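# Move small trousers from stand rail to table, laid flat

## Task

Lift the small trousers off the rail of the stand and put them down on the table so they lie flat and straightened, away from the stand's base, with one leg still folded onto the other; when finished, the stand must be upright on the table.

## Robot and tools

Robot: two arms, left_arm and right_arm, each ending in a five-fingered hand. right_arm has a right hand and left_arm a mirror-image left hand. Base positions in the scene frame: left_arm (+0.039, +0.243, -0.001) m, right_arm (-0.027, -0.320, +0.002) m, both turned very slightly about z. A fixed camera stand sits between the arms, just behind the bases. Do not hit it.

Scene frame: origin at table-top height, halfway between the two nominal bases. +x points out over the table, +y toward left_arm, +z up. Positions in results are in metres; orientations are quaternions (w, x, y, z). Reported hand positions can be a few centimetres off, more at long reach.

Hand point: a point fixed to the palm, 0.05 m in front of it and 0.15 m along the fingers from the wrist flange. Its +z runs along the straight fingers, +y comes out of the palm, and +x runs across the palm away from the thumb on the right hand (toward the thumb on the left hand). Straight fingers end 0.06-0.07 m past the point along +z and lie 0.06 m behind it along -y. A wrist bracket on the little-finger side reaches 0.10 m across the palm and can collide.

Row layout (used by execute_actions and move): 28 numbers, each in [-1, 1], always covering both arms. Numbers 1-6 are left_arm dx, dy, dz, rx, ry, rz. Numbers 7-12 are the left hand motors: thumb_turn, thumb_bend, index, middle, ring, little. Numbers 13-14 are the left force_limit and speed. Numbers 15-28 repeat this layout for right_arm and its hand.

Pose numbers are offsets, not poses. They count from that arm's Hand target at the start of the action or move, along that Hand target's own axes. 1.0 means 0.6 m or 180 degrees. rx, ry, rz form one rotation vector. Six zeros mean no new request for that arm.

Hand motor numbers are absolute targets: -1 is open (straight finger, thumb beside the palm), +1 is closed (finger curled, thumb in front of the palm). force_limit maps -1 to about 0 N and +1 to 10 N at the fingertip (15 N for the two thumb motors). speed rises from near zero at -1 to full at +0.48 and stays full above that. There is no keep-as-is value. To leave a hand unchanged, resend the last eight numbers you actually sent it. If you have not sent any yet, use hand_measured plus hand_force_limit and hand_speed.

Grip sizes: with the thumb in front of the palm, the whole hand holds objects 0.035-0.065 m thick, or a handle down to about 0.025 m. A thumb-tip-to-index-pad pinch suits light, thin items like cloth. For a gentle grip, close at speed -0.94 or lower. To grip harder, raise force_limit and send a target more closed than hand_measured. To loosen, send a target more open than hand_measured.

execute_actions(actions, cameras): actions is a list of actions. Each action is a table of up to 15 rows, one row per 1/30 s step. A short table repeats its last row up to step 15, so one action lasts about 0.5 s. Every row in an action is measured from the pose at that action's start, and each new action starts from the updated Hand target. An empty actions list returns camera images. cameras takes names, ["all"] or [].

move(target, speed, blend, blocking, cameras): drives each hand point in a straight line toward its offset target. target is one 28-number row, or a list of up to 15 rows. In a list, every row's offsets count from the same starting Hand targets. speed is in m/s, from 0.002 to 4.3, default 0.25; turning is capped at twice that in rad/s. Give one speed or one per target. blend is a corner radius in metres; 0 means stop at each target. The whole move is capped at 10 s. A move does not steer around obstacles or the other arm. The result adds a move: line with the outcome (done, off_target, moving, held, fault) and any limits applied.

wait(seconds): 0 to 3600 s; lets a running move continue. stop(): brakes a running move. zoom_image(camera, region): region is [x0, y0, x1, y1] in pixels, at most 504 by 504. show_instructions(): shows the reference pages. finished_scene(scene=1): ends the scene and cannot be undone.

Cameras: cam_high, cam_low, cam_rail_right, cam_left_wrist, cam_right_wrist, all 672x504. The wrist cameras are fisheye.

Results: each arm reports end_effector_position, end_effector_quat_wxyz and Hand target (the last commanded pose after clipping). Each hand reports hand_measured (motor positions on the target scale), hand_stopped_by (moving, target, force, stalled, fault) and hand_load_n (fingertip force, positive when pushed open; it falls near 0 if a grip is lost). The results also give joint positions, velocities and torques.

Behaviour: orientation requests are clipped to within 40 degrees of the current orientation at each step. Arms often rest 1-3 cm (up to 5 cm) below the commanded pose; an execute_actions call resends the target, or you can add the missing distance as an offset. To release a push, command back past the hand point.

Avoid: dropping or flinging the trousers, knocking the stand over, letting anything leave the table, bringing the two hands together, hard contacts, and heavy finger loads. Long stretched-out or loaded holds heat the motors: a MOTOR HOT line warns first, and at 100 °C the arm goes limp for 30-60 s.

Each tool is called after "Call:" by a JSON object that holds its "op" and its "data".

Reference images:

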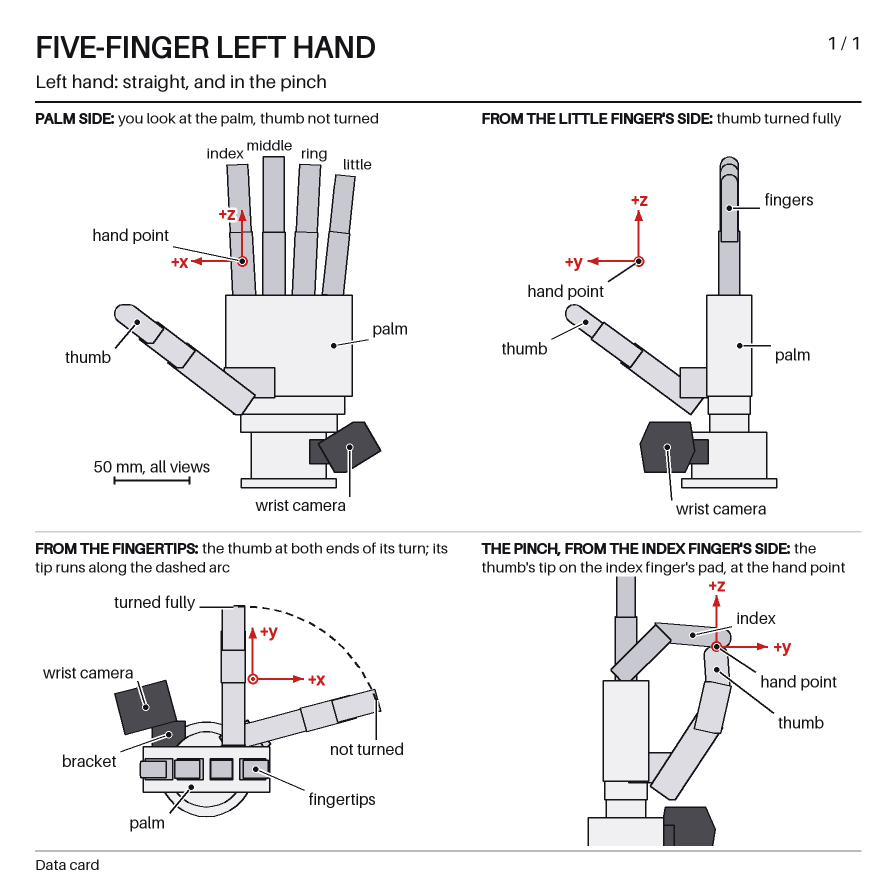

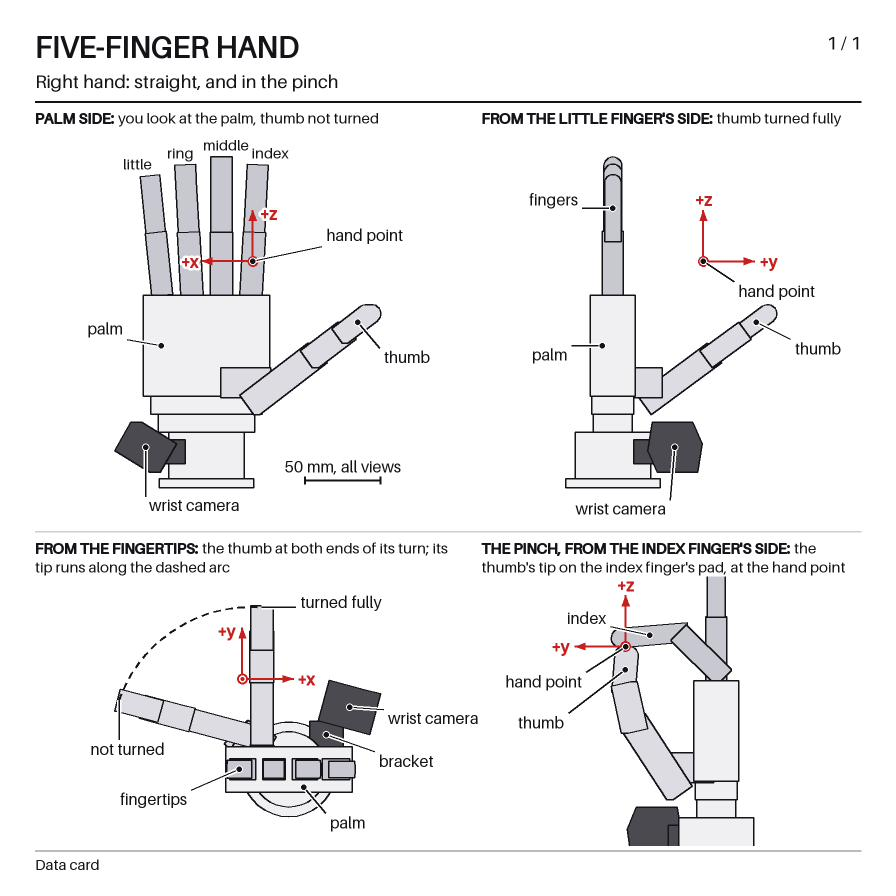

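## Session

Call:
{"op": "execute_actions", "data": {"actions": []}}

Scene clock: 0.00 s.
left_arm: end_effector_position=(+0.6732, +0.4529, +0.1462) hand_measured=(-1.000, -1.000, -1.000, -1.000, -1.000, -1.000) hand_load_n=(+0.0, +0.0, +0.0, +0.0, +0.0, +0.0) hand_stopped_by=(target, target, target, target, target, target) hand_force_limit=0.00 hand_speed=-0.80 end_effector_quat_wxyz=(+0.044, +0.958, -0.281, +0.045) | right_arm: end_effector_position=(+0.3767, -0.3443, +0.1399) hand_measured=(-1.000, -1.000, -1.000, -1.000, -1.000, -1.000) hand_load_n=(+0.0, +0.0, +0.0, +0.0, +0.0, +0.0) hand_stopped_by=(target, target, target, target, target, target) hand_force_limit=0.00 hand_speed=-0.80 end_effector_quat_wxyz=(-0.421, +0.875, -0.228, -0.064)
Joint positions: left_arm=[0.433 2.259 2.331 -1.634 0.125 -0.558] | right_arm=[-0.354 1.675 1.317 -1.475 -0.85 -1.508]
Joint velocities: within noise
Joint torques (N m): no reading
Heat: left arm: hottest wrist yaw 37 °C; right arm: hottest wrist yaw 36 °C.
Hand target: left_arm +0.6784, +0.4553, +0.1621; +0.031, +0.957, -0.282, +0.059 | right_arm +0.3831, -0.3465, +0.1453; -0.420, +0.877, -0.225, -0.055

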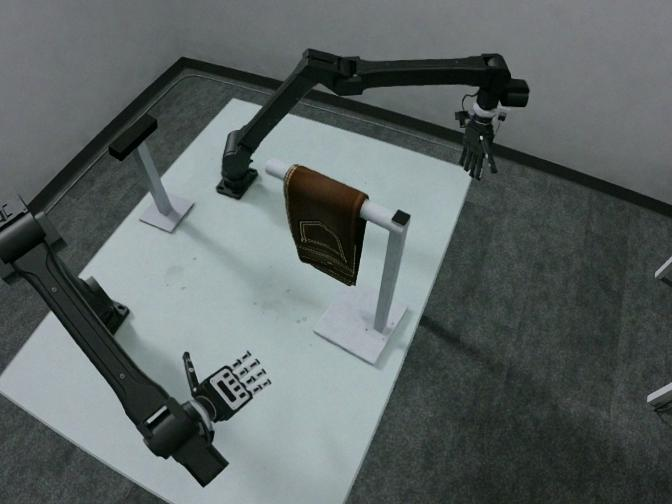

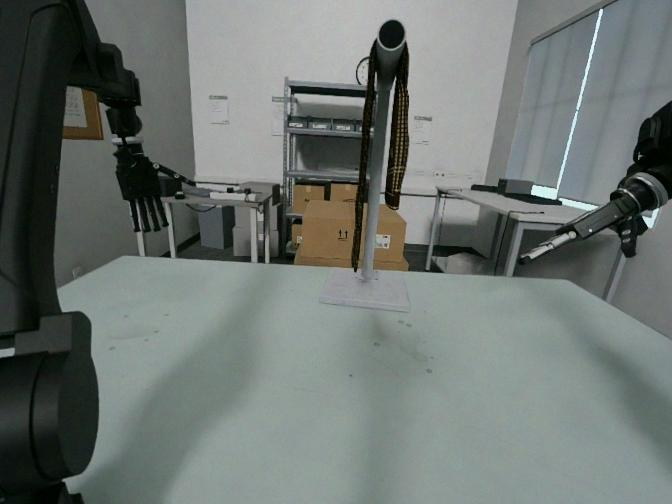

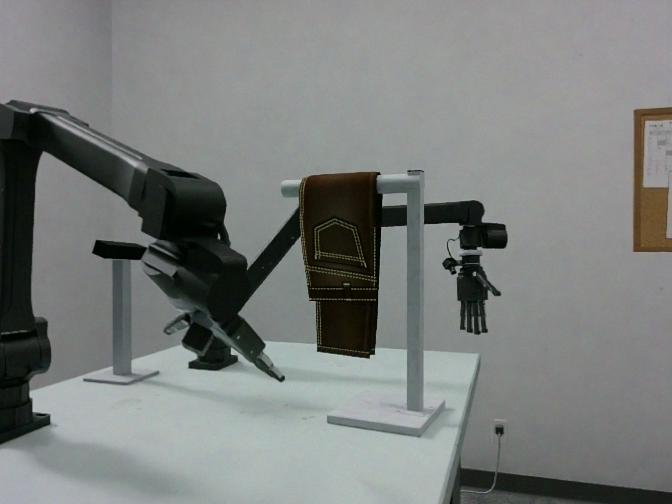

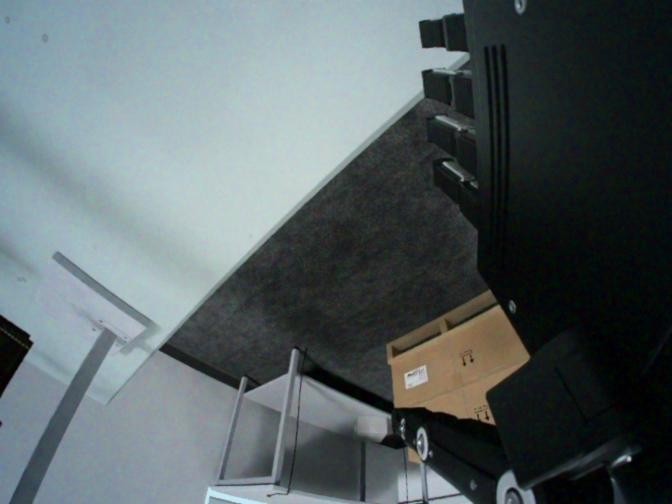

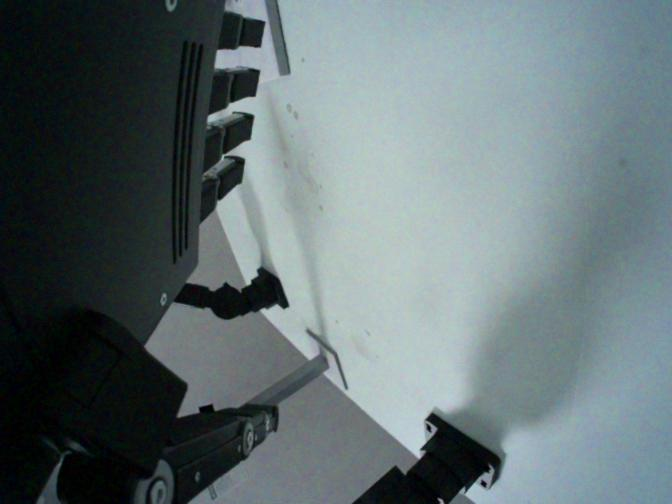

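Call:
{"op": "zoom_image", "data": {"camera": "cam_high", "region": [240, 130, 440, 370]}}

Call:
{"op": "zoom_image", "data": {"camera": "cam_rail_right", "region": [250, 140, 470, 450]}}

Call:
{"op": "zoom_image", "data": {"camera": "cam_low", "region": [300, 0, 460, 330]}}

Scaled by 2.100.

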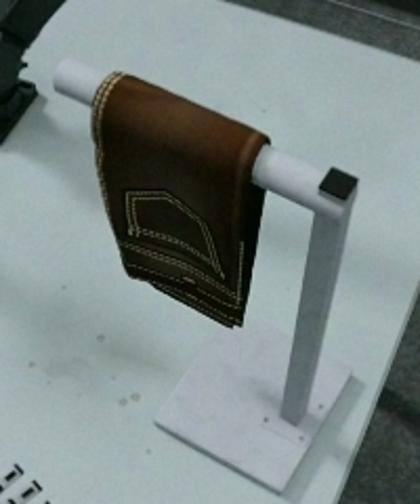

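Scaled by 1.626.

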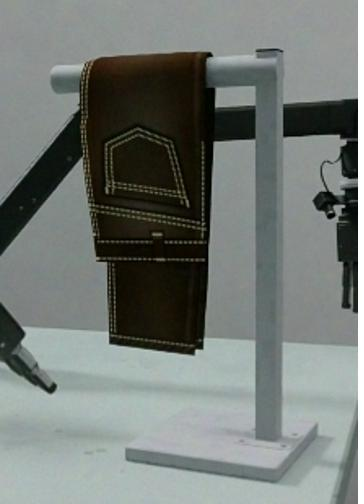

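Scaled by 1.527.

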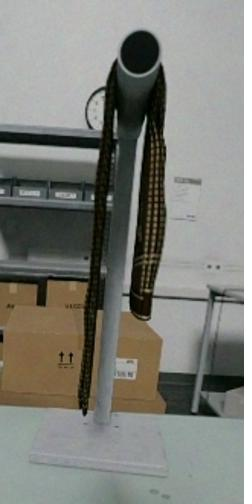

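Call:
{"op": "move", "data": {"target": [-0.124,0.422,-0.321,0.018,-0.039,-0.149, 1,-1,-1,-1,-1,-1,0,0, -0.082,-0.188,-0.157,-0.279,0.0365,-0.1496, 1,-1,-1,-1,-1,-1,0,0], "speed": 0.2, "cameras": ["cam_high","cam_rail_right"]}}

Scene clock: 35.47 s.
left_arm: end_effector_position=(+0.4594, +0.3029, +0.3483) hand_measured=(+1.000, -1.000, -1.000, -1.000, -1.000, -1.000) hand_load_n=(+0.0, +0.0, +0.0, +0.0, +0.0, +0.0) hand_stopped_by=(target, target, target, target, target, target) hand_force_limit=0.00 hand_speed=0.00 end_effector_quat_wxyz=(-0.015, +0.996, -0.056, +0.072) | right_arm: end_effector_position=(+0.3722, -0.3442, +0.2790) hand_measured=(+1.000, -1.000, -1.000, -1.000, -1.000, -1.000) hand_load_n=(+0.0, +0.0, +0.0, +0.0, +0.0, +0.0) hand_stopped_by=(target, target, target, target, target, target) hand_force_limit=0.00 hand_speed=0.00 end_effector_quat_wxyz=(+0.001, +1.000, +0.003, -0.007)
Joint positions: left_arm=[0.303 1.357 1.616 -1.685 0.024 -1.147] | right_arm=[0.06 1.476 1.556 -1.665 0 -1.492]
Joint torques (N m): left_arm=[-2.61 -8 8.06 -0.16 0.06 -0.3] | right_arm=[3.08 -12.69 11.49 -0.39 0.24 0.09]
Heat: left arm: hottest wrist yaw 36 °C; right arm: hottest elbow 39 °C.
Hand target: left_arm +0.4604, +0.3007, +0.3502; +0.000, +0.999, -0.052, +0.000 | right_arm +0.3802, -0.3396, +0.3002; +0.000, +1.000, +0.001, +0.000
Off the commanded pose: left_arm 0.003 m, 8 deg | right_arm 0.023 m, 1 deg.
joint sent to its limit (left arm) — joint 4 (wrist pitch), lower limit. The joint targets are off in orientation, not in position.
joint sent to its limit (right arm) — joint 4 (wrist pitch), lower limit. The joint targets still meet the commanded pose.
move: off_target (left_arm, right_arm)

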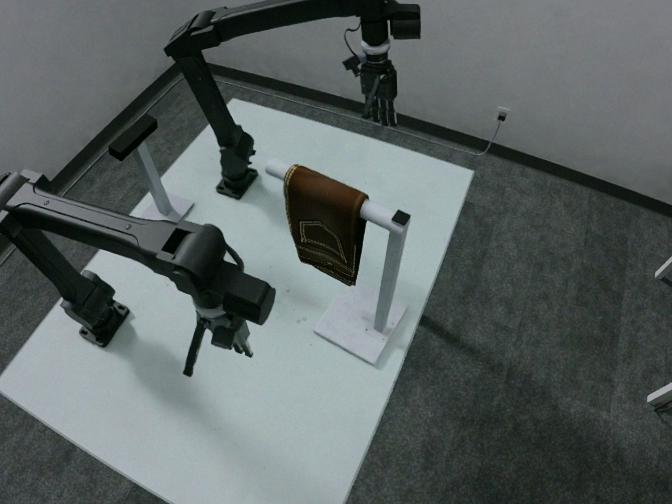

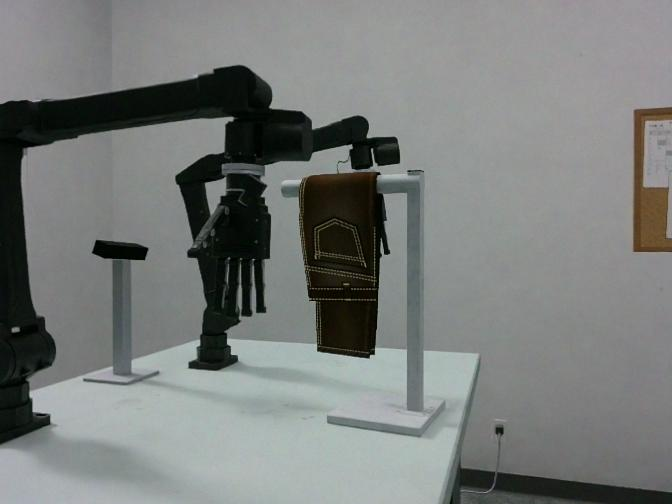

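Call:
{"op": "move", "data": {"target": [[0,0,0,0,0,0, 1,-1,-1,-1,-1,-1,0,0, 0,0,0,0,0,0.5, 1,-1,-1,-1,-1,-1,0,0],[0,0,0,0,0,0, 1,-1,-1,-1,-1,-1,0,0, 0,0,0,0,0,0.95, 1,-1,-1,-1,-1,-1,0,0]], "speed": 0.4, "blend": 0.05, "cameras": ["cam_high","cam_rail_right","cam_right_wrist","cam_left_wrist"]}}

Scene clock: 42.07 s.
left_arm: end_effector_position=(+0.4594, +0.3029, +0.3483) hand_measured=(+1.000, -1.000, -1.000, -1.000, -1.000, -1.000) hand_load_n=(+0.0, +0.0, +0.0, +0.0, +0.0, +0.0) hand_stopped_by=(target, target, target, target, target, target) hand_force_limit=0.00 hand_speed=0.00 end_effector_quat_wxyz=(-0.015, +0.996, -0.056, +0.072) | right_arm: end_effector_position=(+0.3857, -0.3368, +0.3008) hand_measured=(+1.000, -1.000, -1.000, -1.000, -1.000, -1.000) hand_load_n=(+0.0, +0.0, +0.5, +0.0, +0.0, +0.0) hand_stopped_by=(target, target, target, target, target, target) hand_force_limit=0.00 hand_speed=0.00 end_effector_quat_wxyz=(+0.020, -0.092, +0.996, -0.004)
Joint positions: left_arm=[0.303 1.357 1.616 -1.685 0.024 -1.148] | right_arm=[-0.231 1.368 1.502 -1.665 -0.004 1.181]
Joint torques (N m): left_arm=[-2.61 -8 8.05 -0.16 0.07 -0.25] | right_arm=[1.38 -11.11 7.08 -0.34 -0.04 0.12]
Heat: left arm: hottest wrist yaw 36 °C; right arm: hottest elbow 40 °C.
Hand target: left_arm +0.4603, +0.3007, +0.3502; +0.000, +0.999, -0.052, +0.000 | right_arm +0.3802, -0.3395, +0.3001; +0.000, -0.079, +0.997, +0.000
Off the commanded pose: left_arm 0.003 m, 8 deg | right_arm 0.006 m, 3 deg.
joint sent to its limit (left arm) — joint 4 (wrist pitch), lower limit. The joint targets are off in orientation, not in position.
joint sent to its limit (right arm) — joint 4 (wrist pitch), lower limit. The joint targets still meet the commanded pose.
move: off_target (right_arm)
cam_left_wrist: T_world_to_cam=[[0.333, 0.94095, 0.06103, -0.45982], [0.72049, -0.29566, 0.62728, -0.46348], [0.60829, -0.16492, -0.7764, 0.15895]] pos_world=[0.39037, 0.32185, 0.4422]
cam_right_wrist: T_world_to_cam=[[-0.4348, 0.89963, -0.04015, 0.48404], [0.74034, 0.38249, 0.55281, -0.32747], [0.51268, 0.21064, -0.83234, 0.23944]] pos_world=[0.33014, -0.36064, 0.39976]
Images, in order (width x height): cam_high 672x504, cam_rail_right 672x504, cam_left_wrist 672x504, cam_right_wrist 672x504.

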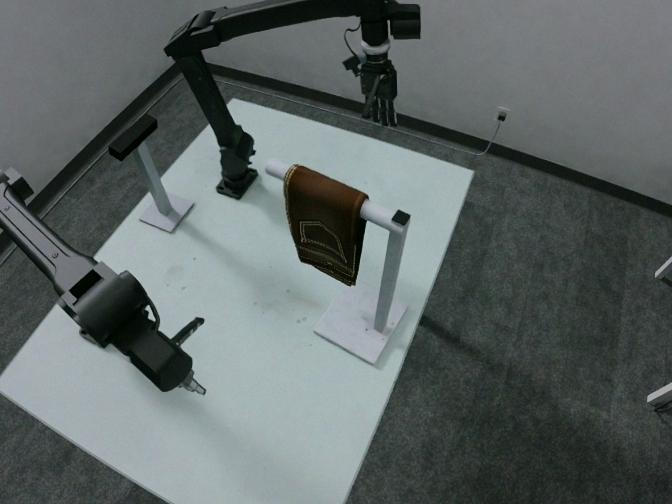

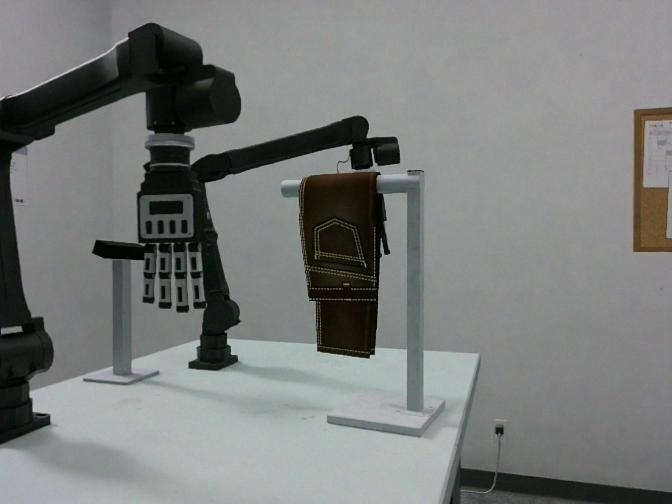

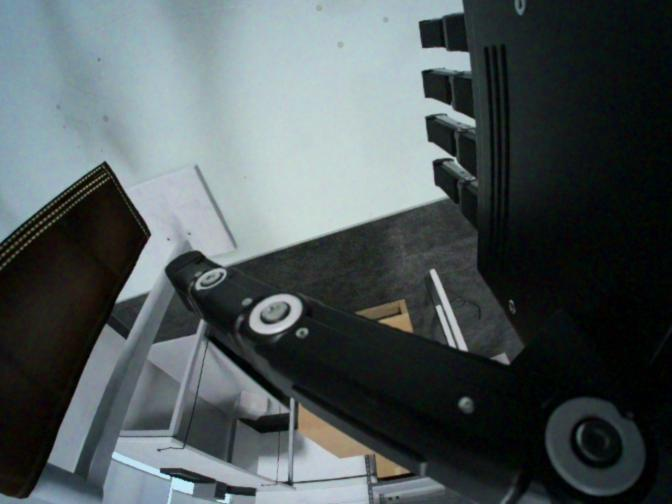

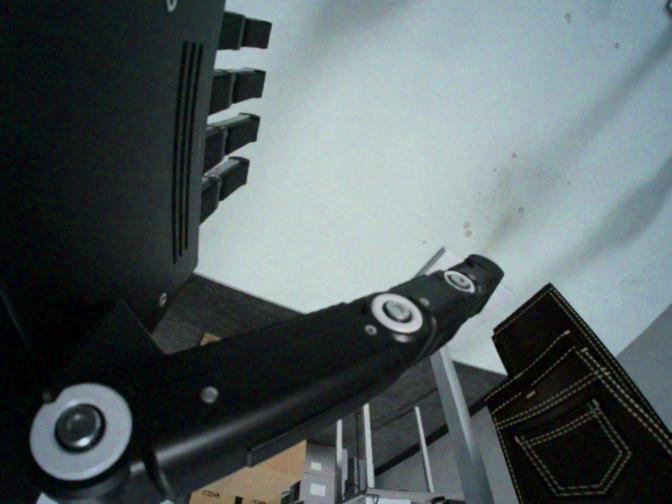

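Call:
{"op": "zoom_image", "data": {"camera": "cam_right_wrist", "region": [440, 230, 672, 504]}}

Call:
{"op": "zoom_image", "data": {"camera": "cam_left_wrist", "region": [0, 130, 260, 504]}}

Scaled by 1.839 from the camera's image (finer frame: 960x720).

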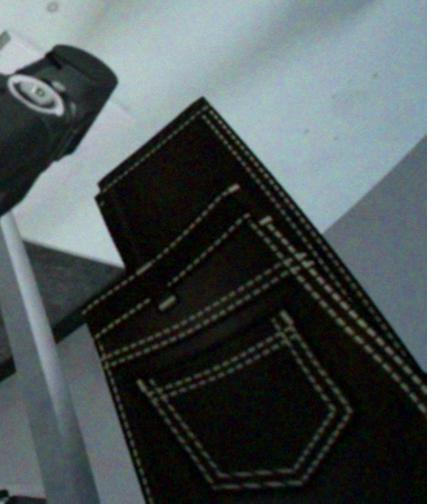

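Scaled by 1.348 from the camera's image (finer frame: 960x720).

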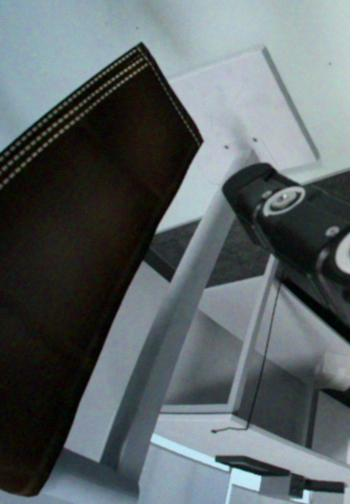

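Call:
{"op": "move", "data": {"target": [0.08,0.126,0.317,-0.3333,0,0, 1,-1,-1,-1,-1,-1,0,0, -0.210,0.239,0.105,-0.3314,-0.0438,0.0759, 1,-1,-1,-1,-1,-1,0,0], "speed": 0.2, "cameras": ["all"]}}

Scene clock: 63.03 s.
left_arm: end_effector_position=(+0.5004, +0.2234, +0.1540) hand_measured=(+1.000, -1.000, -1.000, -1.000, -1.000, -1.000) hand_load_n=(+0.0, +0.0, +0.0, +0.0, +0.0, +0.0) hand_stopped_by=(target, target, target, target, target, target) hand_force_limit=0.00 hand_speed=0.00 end_effector_quat_wxyz=(+0.498, +0.866, -0.036, -0.029) | right_arm: end_effector_position=(+0.4833, -0.1838, +0.2419) hand_measured=(+1.000, -1.000, -1.000, -1.000, -1.000, -1.000) hand_load_n=(+0.0, +0.0, +0.0, +0.0, +0.0, +0.0) hand_stopped_by=(target, target, target, target, target, target) hand_force_limit=0.00 hand_speed=0.00 end_effector_quat_wxyz=(+0.033, +0.043, +0.866, +0.498)
Joint positions: left_arm=[0.372 1.904 1.331 -1.672 0.874 -0.781] | right_arm=[-0.149 1.622 1.229 -1.192 -1.045 1.537]
Joint torques (N m): left_arm=[-2.67 -13.86 5.91 -1.78 0.63 0.08] | right_arm=[3.19 -13.33 6.52 0.64 -0.95 0.11]
Heat: left arm: hottest elbow 36 °C; right arm: hottest elbow 40 °C.
Hand target: left_arm +0.5001, +0.2203, +0.1600; +0.499, +0.865, -0.045, -0.027 | right_arm +0.4820, -0.1780, +0.2373; +0.026, +0.045, +0.865, +0.500
Off the commanded pose: left_arm 0.007 m, 1 deg | right_arm 0.008 m, 1 deg.
move: done
cam_left_wrist: T_world_to_cam=[[0.26001, 0.45936, -0.84934, -0.1024], [0.86597, 0.27821, 0.41557, -0.56307], [0.42719, -0.84355, -0.32545, 0.14282]] pos_world=[0.45321, 0.32417, 0.1935]
cam_right_wrist: T_world_to_cam=[[-0.22037, 0.52747, 0.82049, 0.00625], [0.77152, -0.42043, 0.4775, -0.57001], [0.59682, 0.73825, -0.3143, 0.03922]] pos_world=[0.41774, -0.27189, 0.27938]

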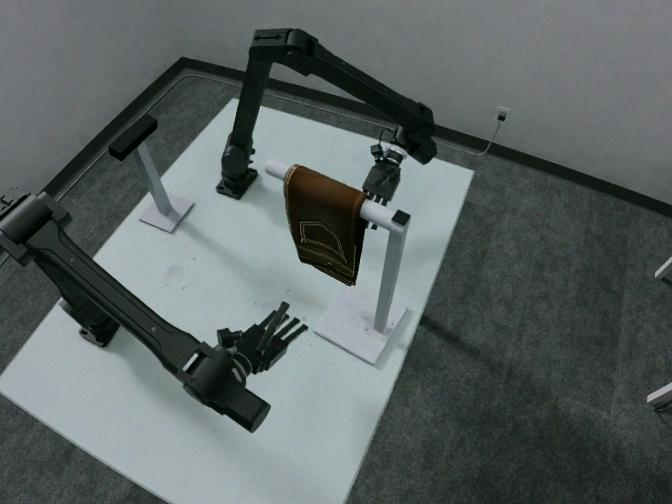

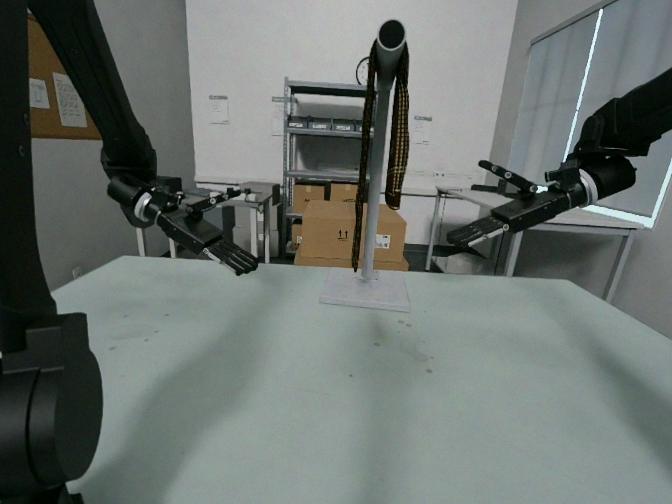

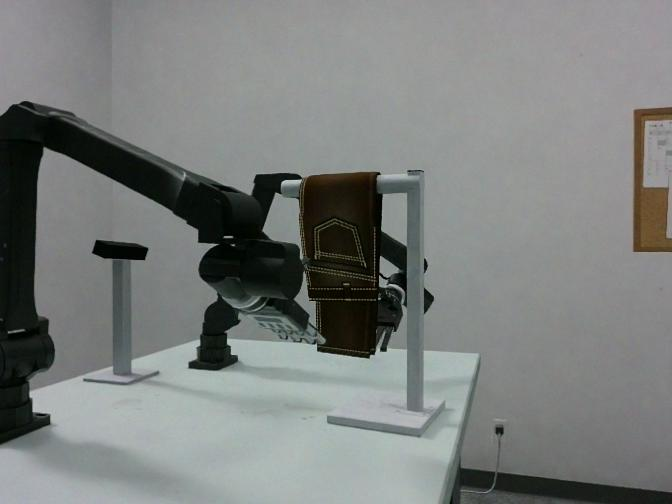

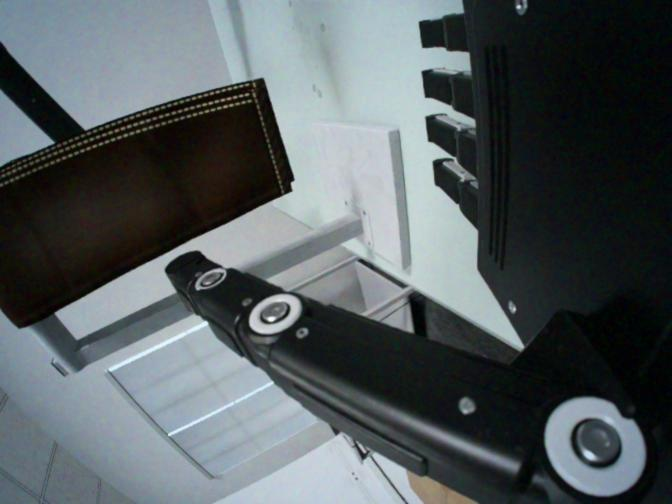

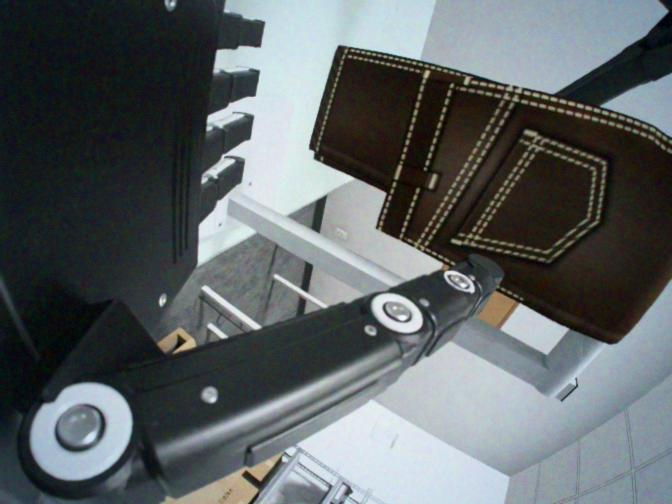

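Call:
{"op": "zoom_image", "data": {"camera": "cam_right_wrist", "region": [290, 20, 540, 280]}}

Call:
{"op": "zoom_image", "data": {"camera": "cam_left_wrist", "region": [160, 50, 340, 230]}}

Scaled by 1.938 from the camera's image (finer frame: 960x720).

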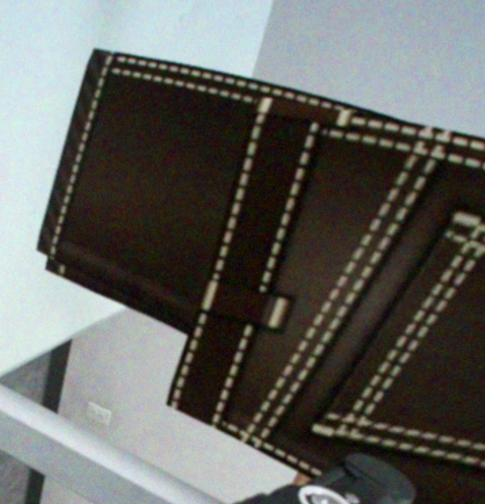

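Scaled by 2.800 from the camera's image (finer frame: 960x720).

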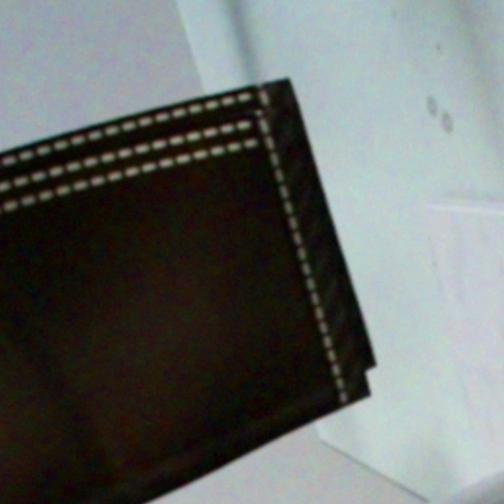

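Call:
{"op": "move", "data": {"target": [0,0,0,0,0,0, 1,-1,-1,-1,-1,-1,0,0, 0.0015,0.067,0.116,0,0,0, 1,-1,-1,-1,-1,-1,0,0], "speed": 0.1, "cameras": ["all"]}}

Scene clock: 75.13 s.
left_arm: end_effector_position=(+0.5003, +0.2233, +0.1540) hand_measured=(+1.000, -1.000, -1.000, -1.000, -1.000, -1.000) hand_load_n=(+0.0, +0.0, +0.0, +0.0, +0.0, +0.0) hand_stopped_by=(target, target, target, target, target, target) hand_force_limit=0.00 hand_speed=0.00 end_effector_quat_wxyz=(+0.498, +0.866, -0.036, -0.029) | right_arm: end_effector_position=(+0.4929, -0.1021, +0.2353) hand_measured=(+1.000, -1.000, -1.000, -1.000, -1.000, -1.000) hand_load_n=(+0.0, -0.5, +0.0, +0.0, +0.0, +0.0) hand_stopped_by=(target, target, target, target, target, target) hand_force_limit=0.00 hand_speed=0.00 end_effector_quat_wxyz=(+0.025, +0.046, +0.864, +0.500)
Joint positions: left_arm=[0.372 1.904 1.331 -1.672 0.874 -0.781] | right_arm=[0.026 1.603 1.178 -0.886 -1.029 1.876]
Joint torques (N m): left_arm=[-2.61 -13.51 6.01 -1.78 0.64 0.09] | right_arm=[3.08 -14.62 6.71 1.13 -0.62 0.11]
Heat: left arm: hottest elbow 36 °C; right arm: hottest elbow 39 °C.
Hand target: left_arm +0.5001, +0.2203, +0.1600; +0.499, +0.865, -0.045, -0.027 | right_arm +0.4895, -0.0979, +0.2374; +0.026, +0.045, +0.865, +0.500
Off the commanded pose: left_arm 0.007 m, 1 deg | right_arm 0.006 m, 0 deg.
move: done
cam_left_wrist: T_world_to_cam=[[0.26068, 0.45921, -0.84922, -0.10271], [0.86582, 0.27792, 0.41606, -0.56295], [0.42708, -0.84373, -0.32515, 0.143]] pos_world=[0.45311, 0.32427, 0.1935]
cam_right_wrist: T_world_to_cam=[[-0.20815, 0.5218, 0.82729, -0.03755], [0.78074, -0.42085, 0.46188, -0.5409], [0.58917, 0.74204, -0.31979, -0.02351]] pos_world=[0.42834, -0.19059, 0.27337]

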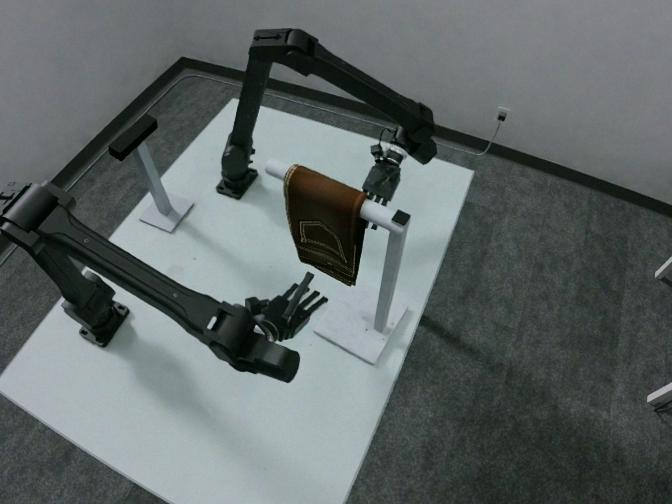

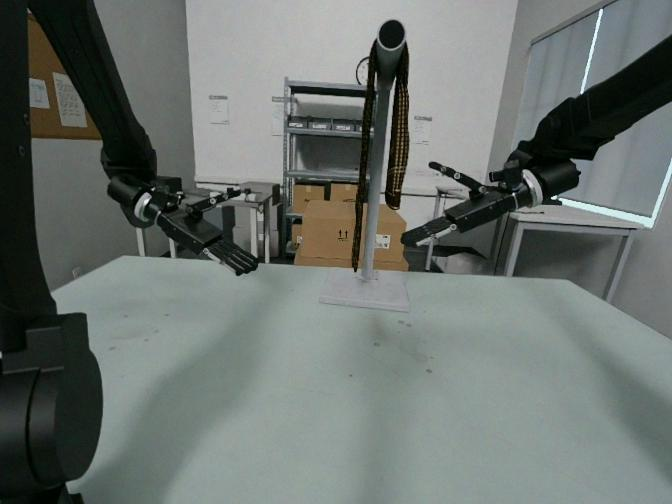

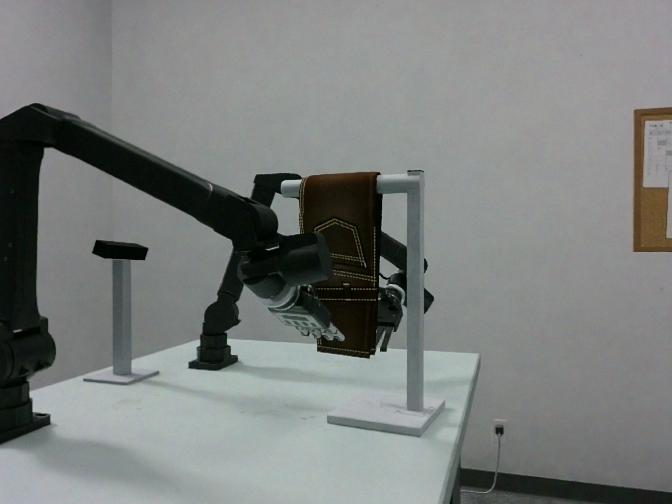

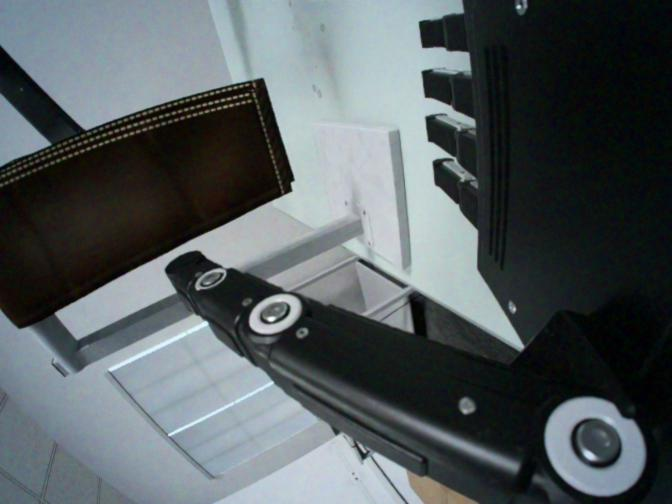

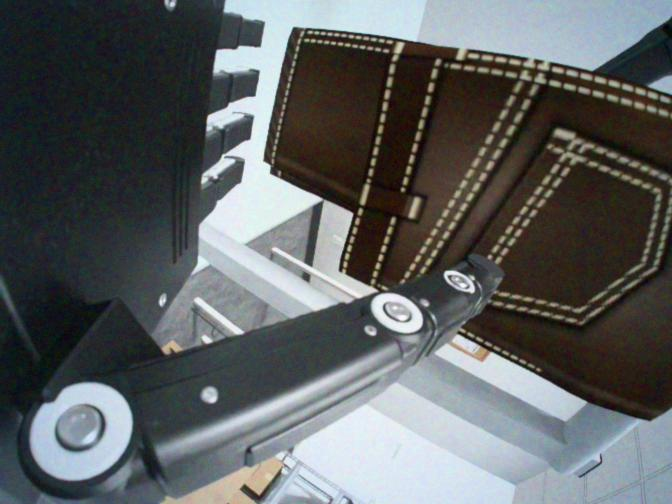

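Call:
{"op": "zoom_image", "data": {"camera": "cam_right_wrist", "region": [250, 0, 510, 300]}}

Call:
{"op": "zoom_image", "data": {"camera": "cam_low", "region": [330, 0, 530, 300]}}

Scaled by 1.680 from the camera's image (finer frame: 960x720).

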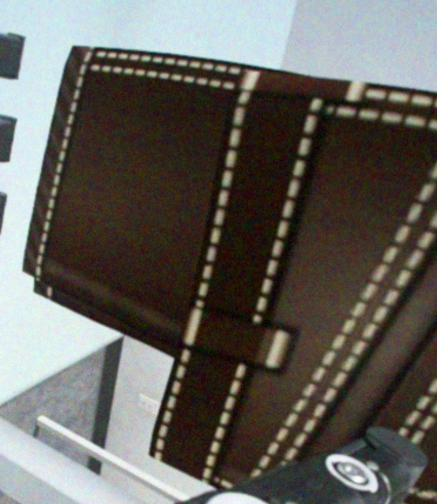

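Scaled by 1.680.

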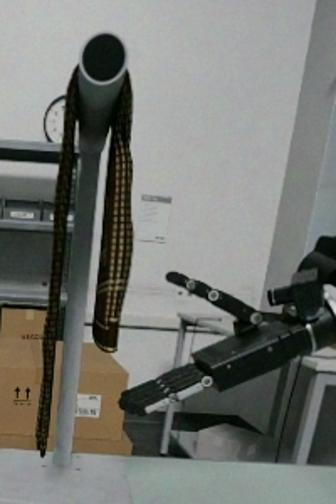

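Call:
{"op": "move", "data": {"target": [0,0,0,0,0,0, 1,-1,-1,-1,-1,-1,0,0, 0,0.0268,0.0465,0,0,0, 1,-1,-1,-1,-1,-1,0,0], "speed": 0.06, "cameras": ["cam_high","cam_low","cam_rail_right","cam_right_wrist"]}}

Call:
{"op": "zoom_image", "data": {"camera": "cam_low", "region": [330, 0, 530, 300]}}

Call:
{"op": "zoom_image", "data": {"camera": "cam_right_wrist", "region": [180, 0, 560, 340]}}

Scene clock: 82.47 s.
left_arm: end_effector_position=(+0.5003, +0.2233, +0.1540) hand_measured=(+1.000, -1.000, -1.000, -1.000, -1.000, -1.000) hand_load_n=(+0.0, +0.0, +0.0, +0.0, +0.0, +0.0) hand_stopped_by=(target, target, target, target, target, target) hand_force_limit=0.00 hand_speed=0.00 end_effector_quat_wxyz=(+0.498, +0.866, -0.036, -0.029) | right_arm: end_effector_position=(+0.4963, -0.0705, +0.2351) hand_measured=(+1.000, -1.000, -1.000, -1.000, -1.000, -1.000) hand_load_n=(+0.0, -0.5, +0.0, +0.0, +0.0, +0.0) hand_stopped_by=(target, target, target, target, target, target) hand_force_limit=0.00 hand_speed=0.00 end_effector_quat_wxyz=(+0.025, +0.046, +0.865, +0.499)
Joint positions: left_arm=[0.372 1.904 1.331 -1.672 0.874 -0.781] | right_arm=[0.093 1.602 1.171 -0.777 -1.007 1.997]
Joint torques (N m): left_arm=[-2.67 -13.45 6.05 -1.8 0.64 0.09] | right_arm=[3.14 -14.68 6.86 1.33 -0.59 0.11]
Heat: left arm: hottest elbow 36 °C; right arm: hottest elbow 39 °C.
Hand target: left_arm +0.5001, +0.2203, +0.1600; +0.499, +0.865, -0.045, -0.027 | right_arm +0.4928, -0.0660, +0.2373; +0.026, +0.045, +0.865, +0.500
Off the commanded pose: left_arm 0.007 m, 1 deg | right_arm 0.006 m, 0 deg.
move: done
cam_right_wrist: T_world_to_cam=[[-0.20725, 0.52302, 0.82674, -0.05335], [0.78082, -0.4207, 0.46188, -0.53017], [0.58938, 0.74125, -0.3212, -0.0489]] pos_world=[0.43174, -0.15889, 0.27327]

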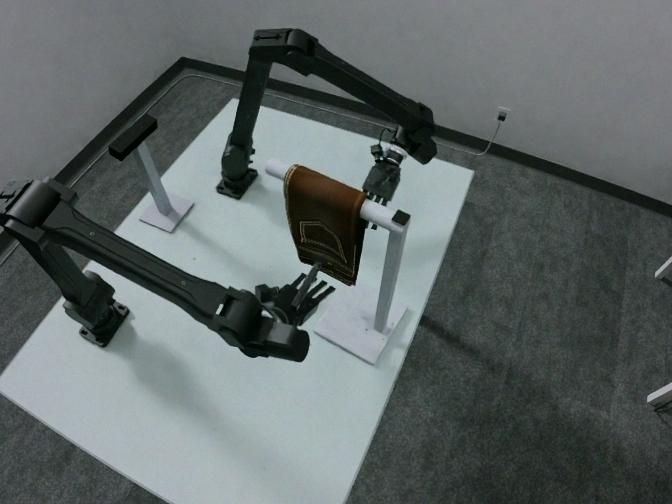

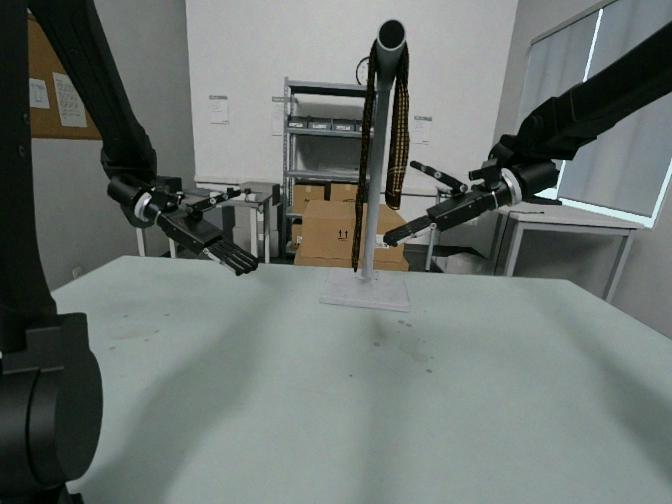

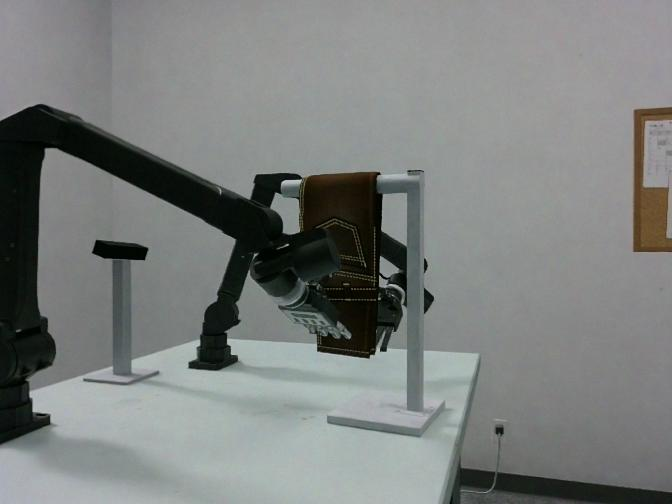

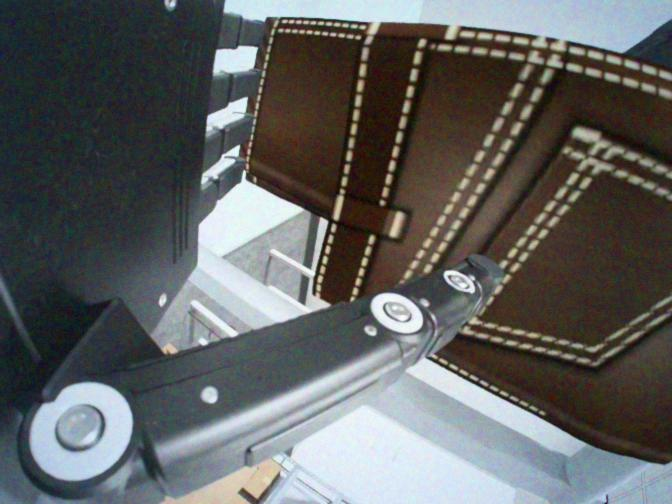

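Scaled by 1.680.

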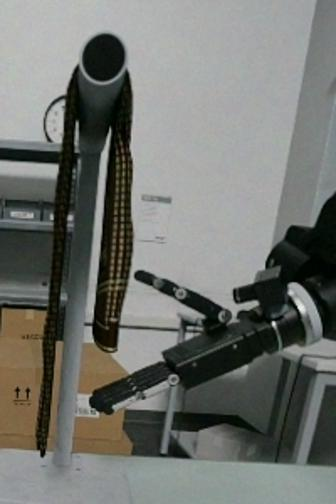

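Scaled by 1.326 from the camera's image (finer frame: 960x720).

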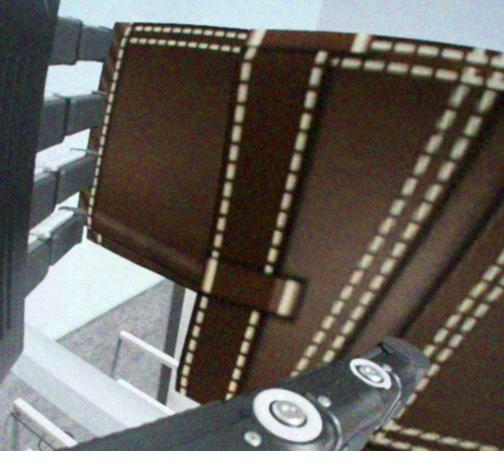

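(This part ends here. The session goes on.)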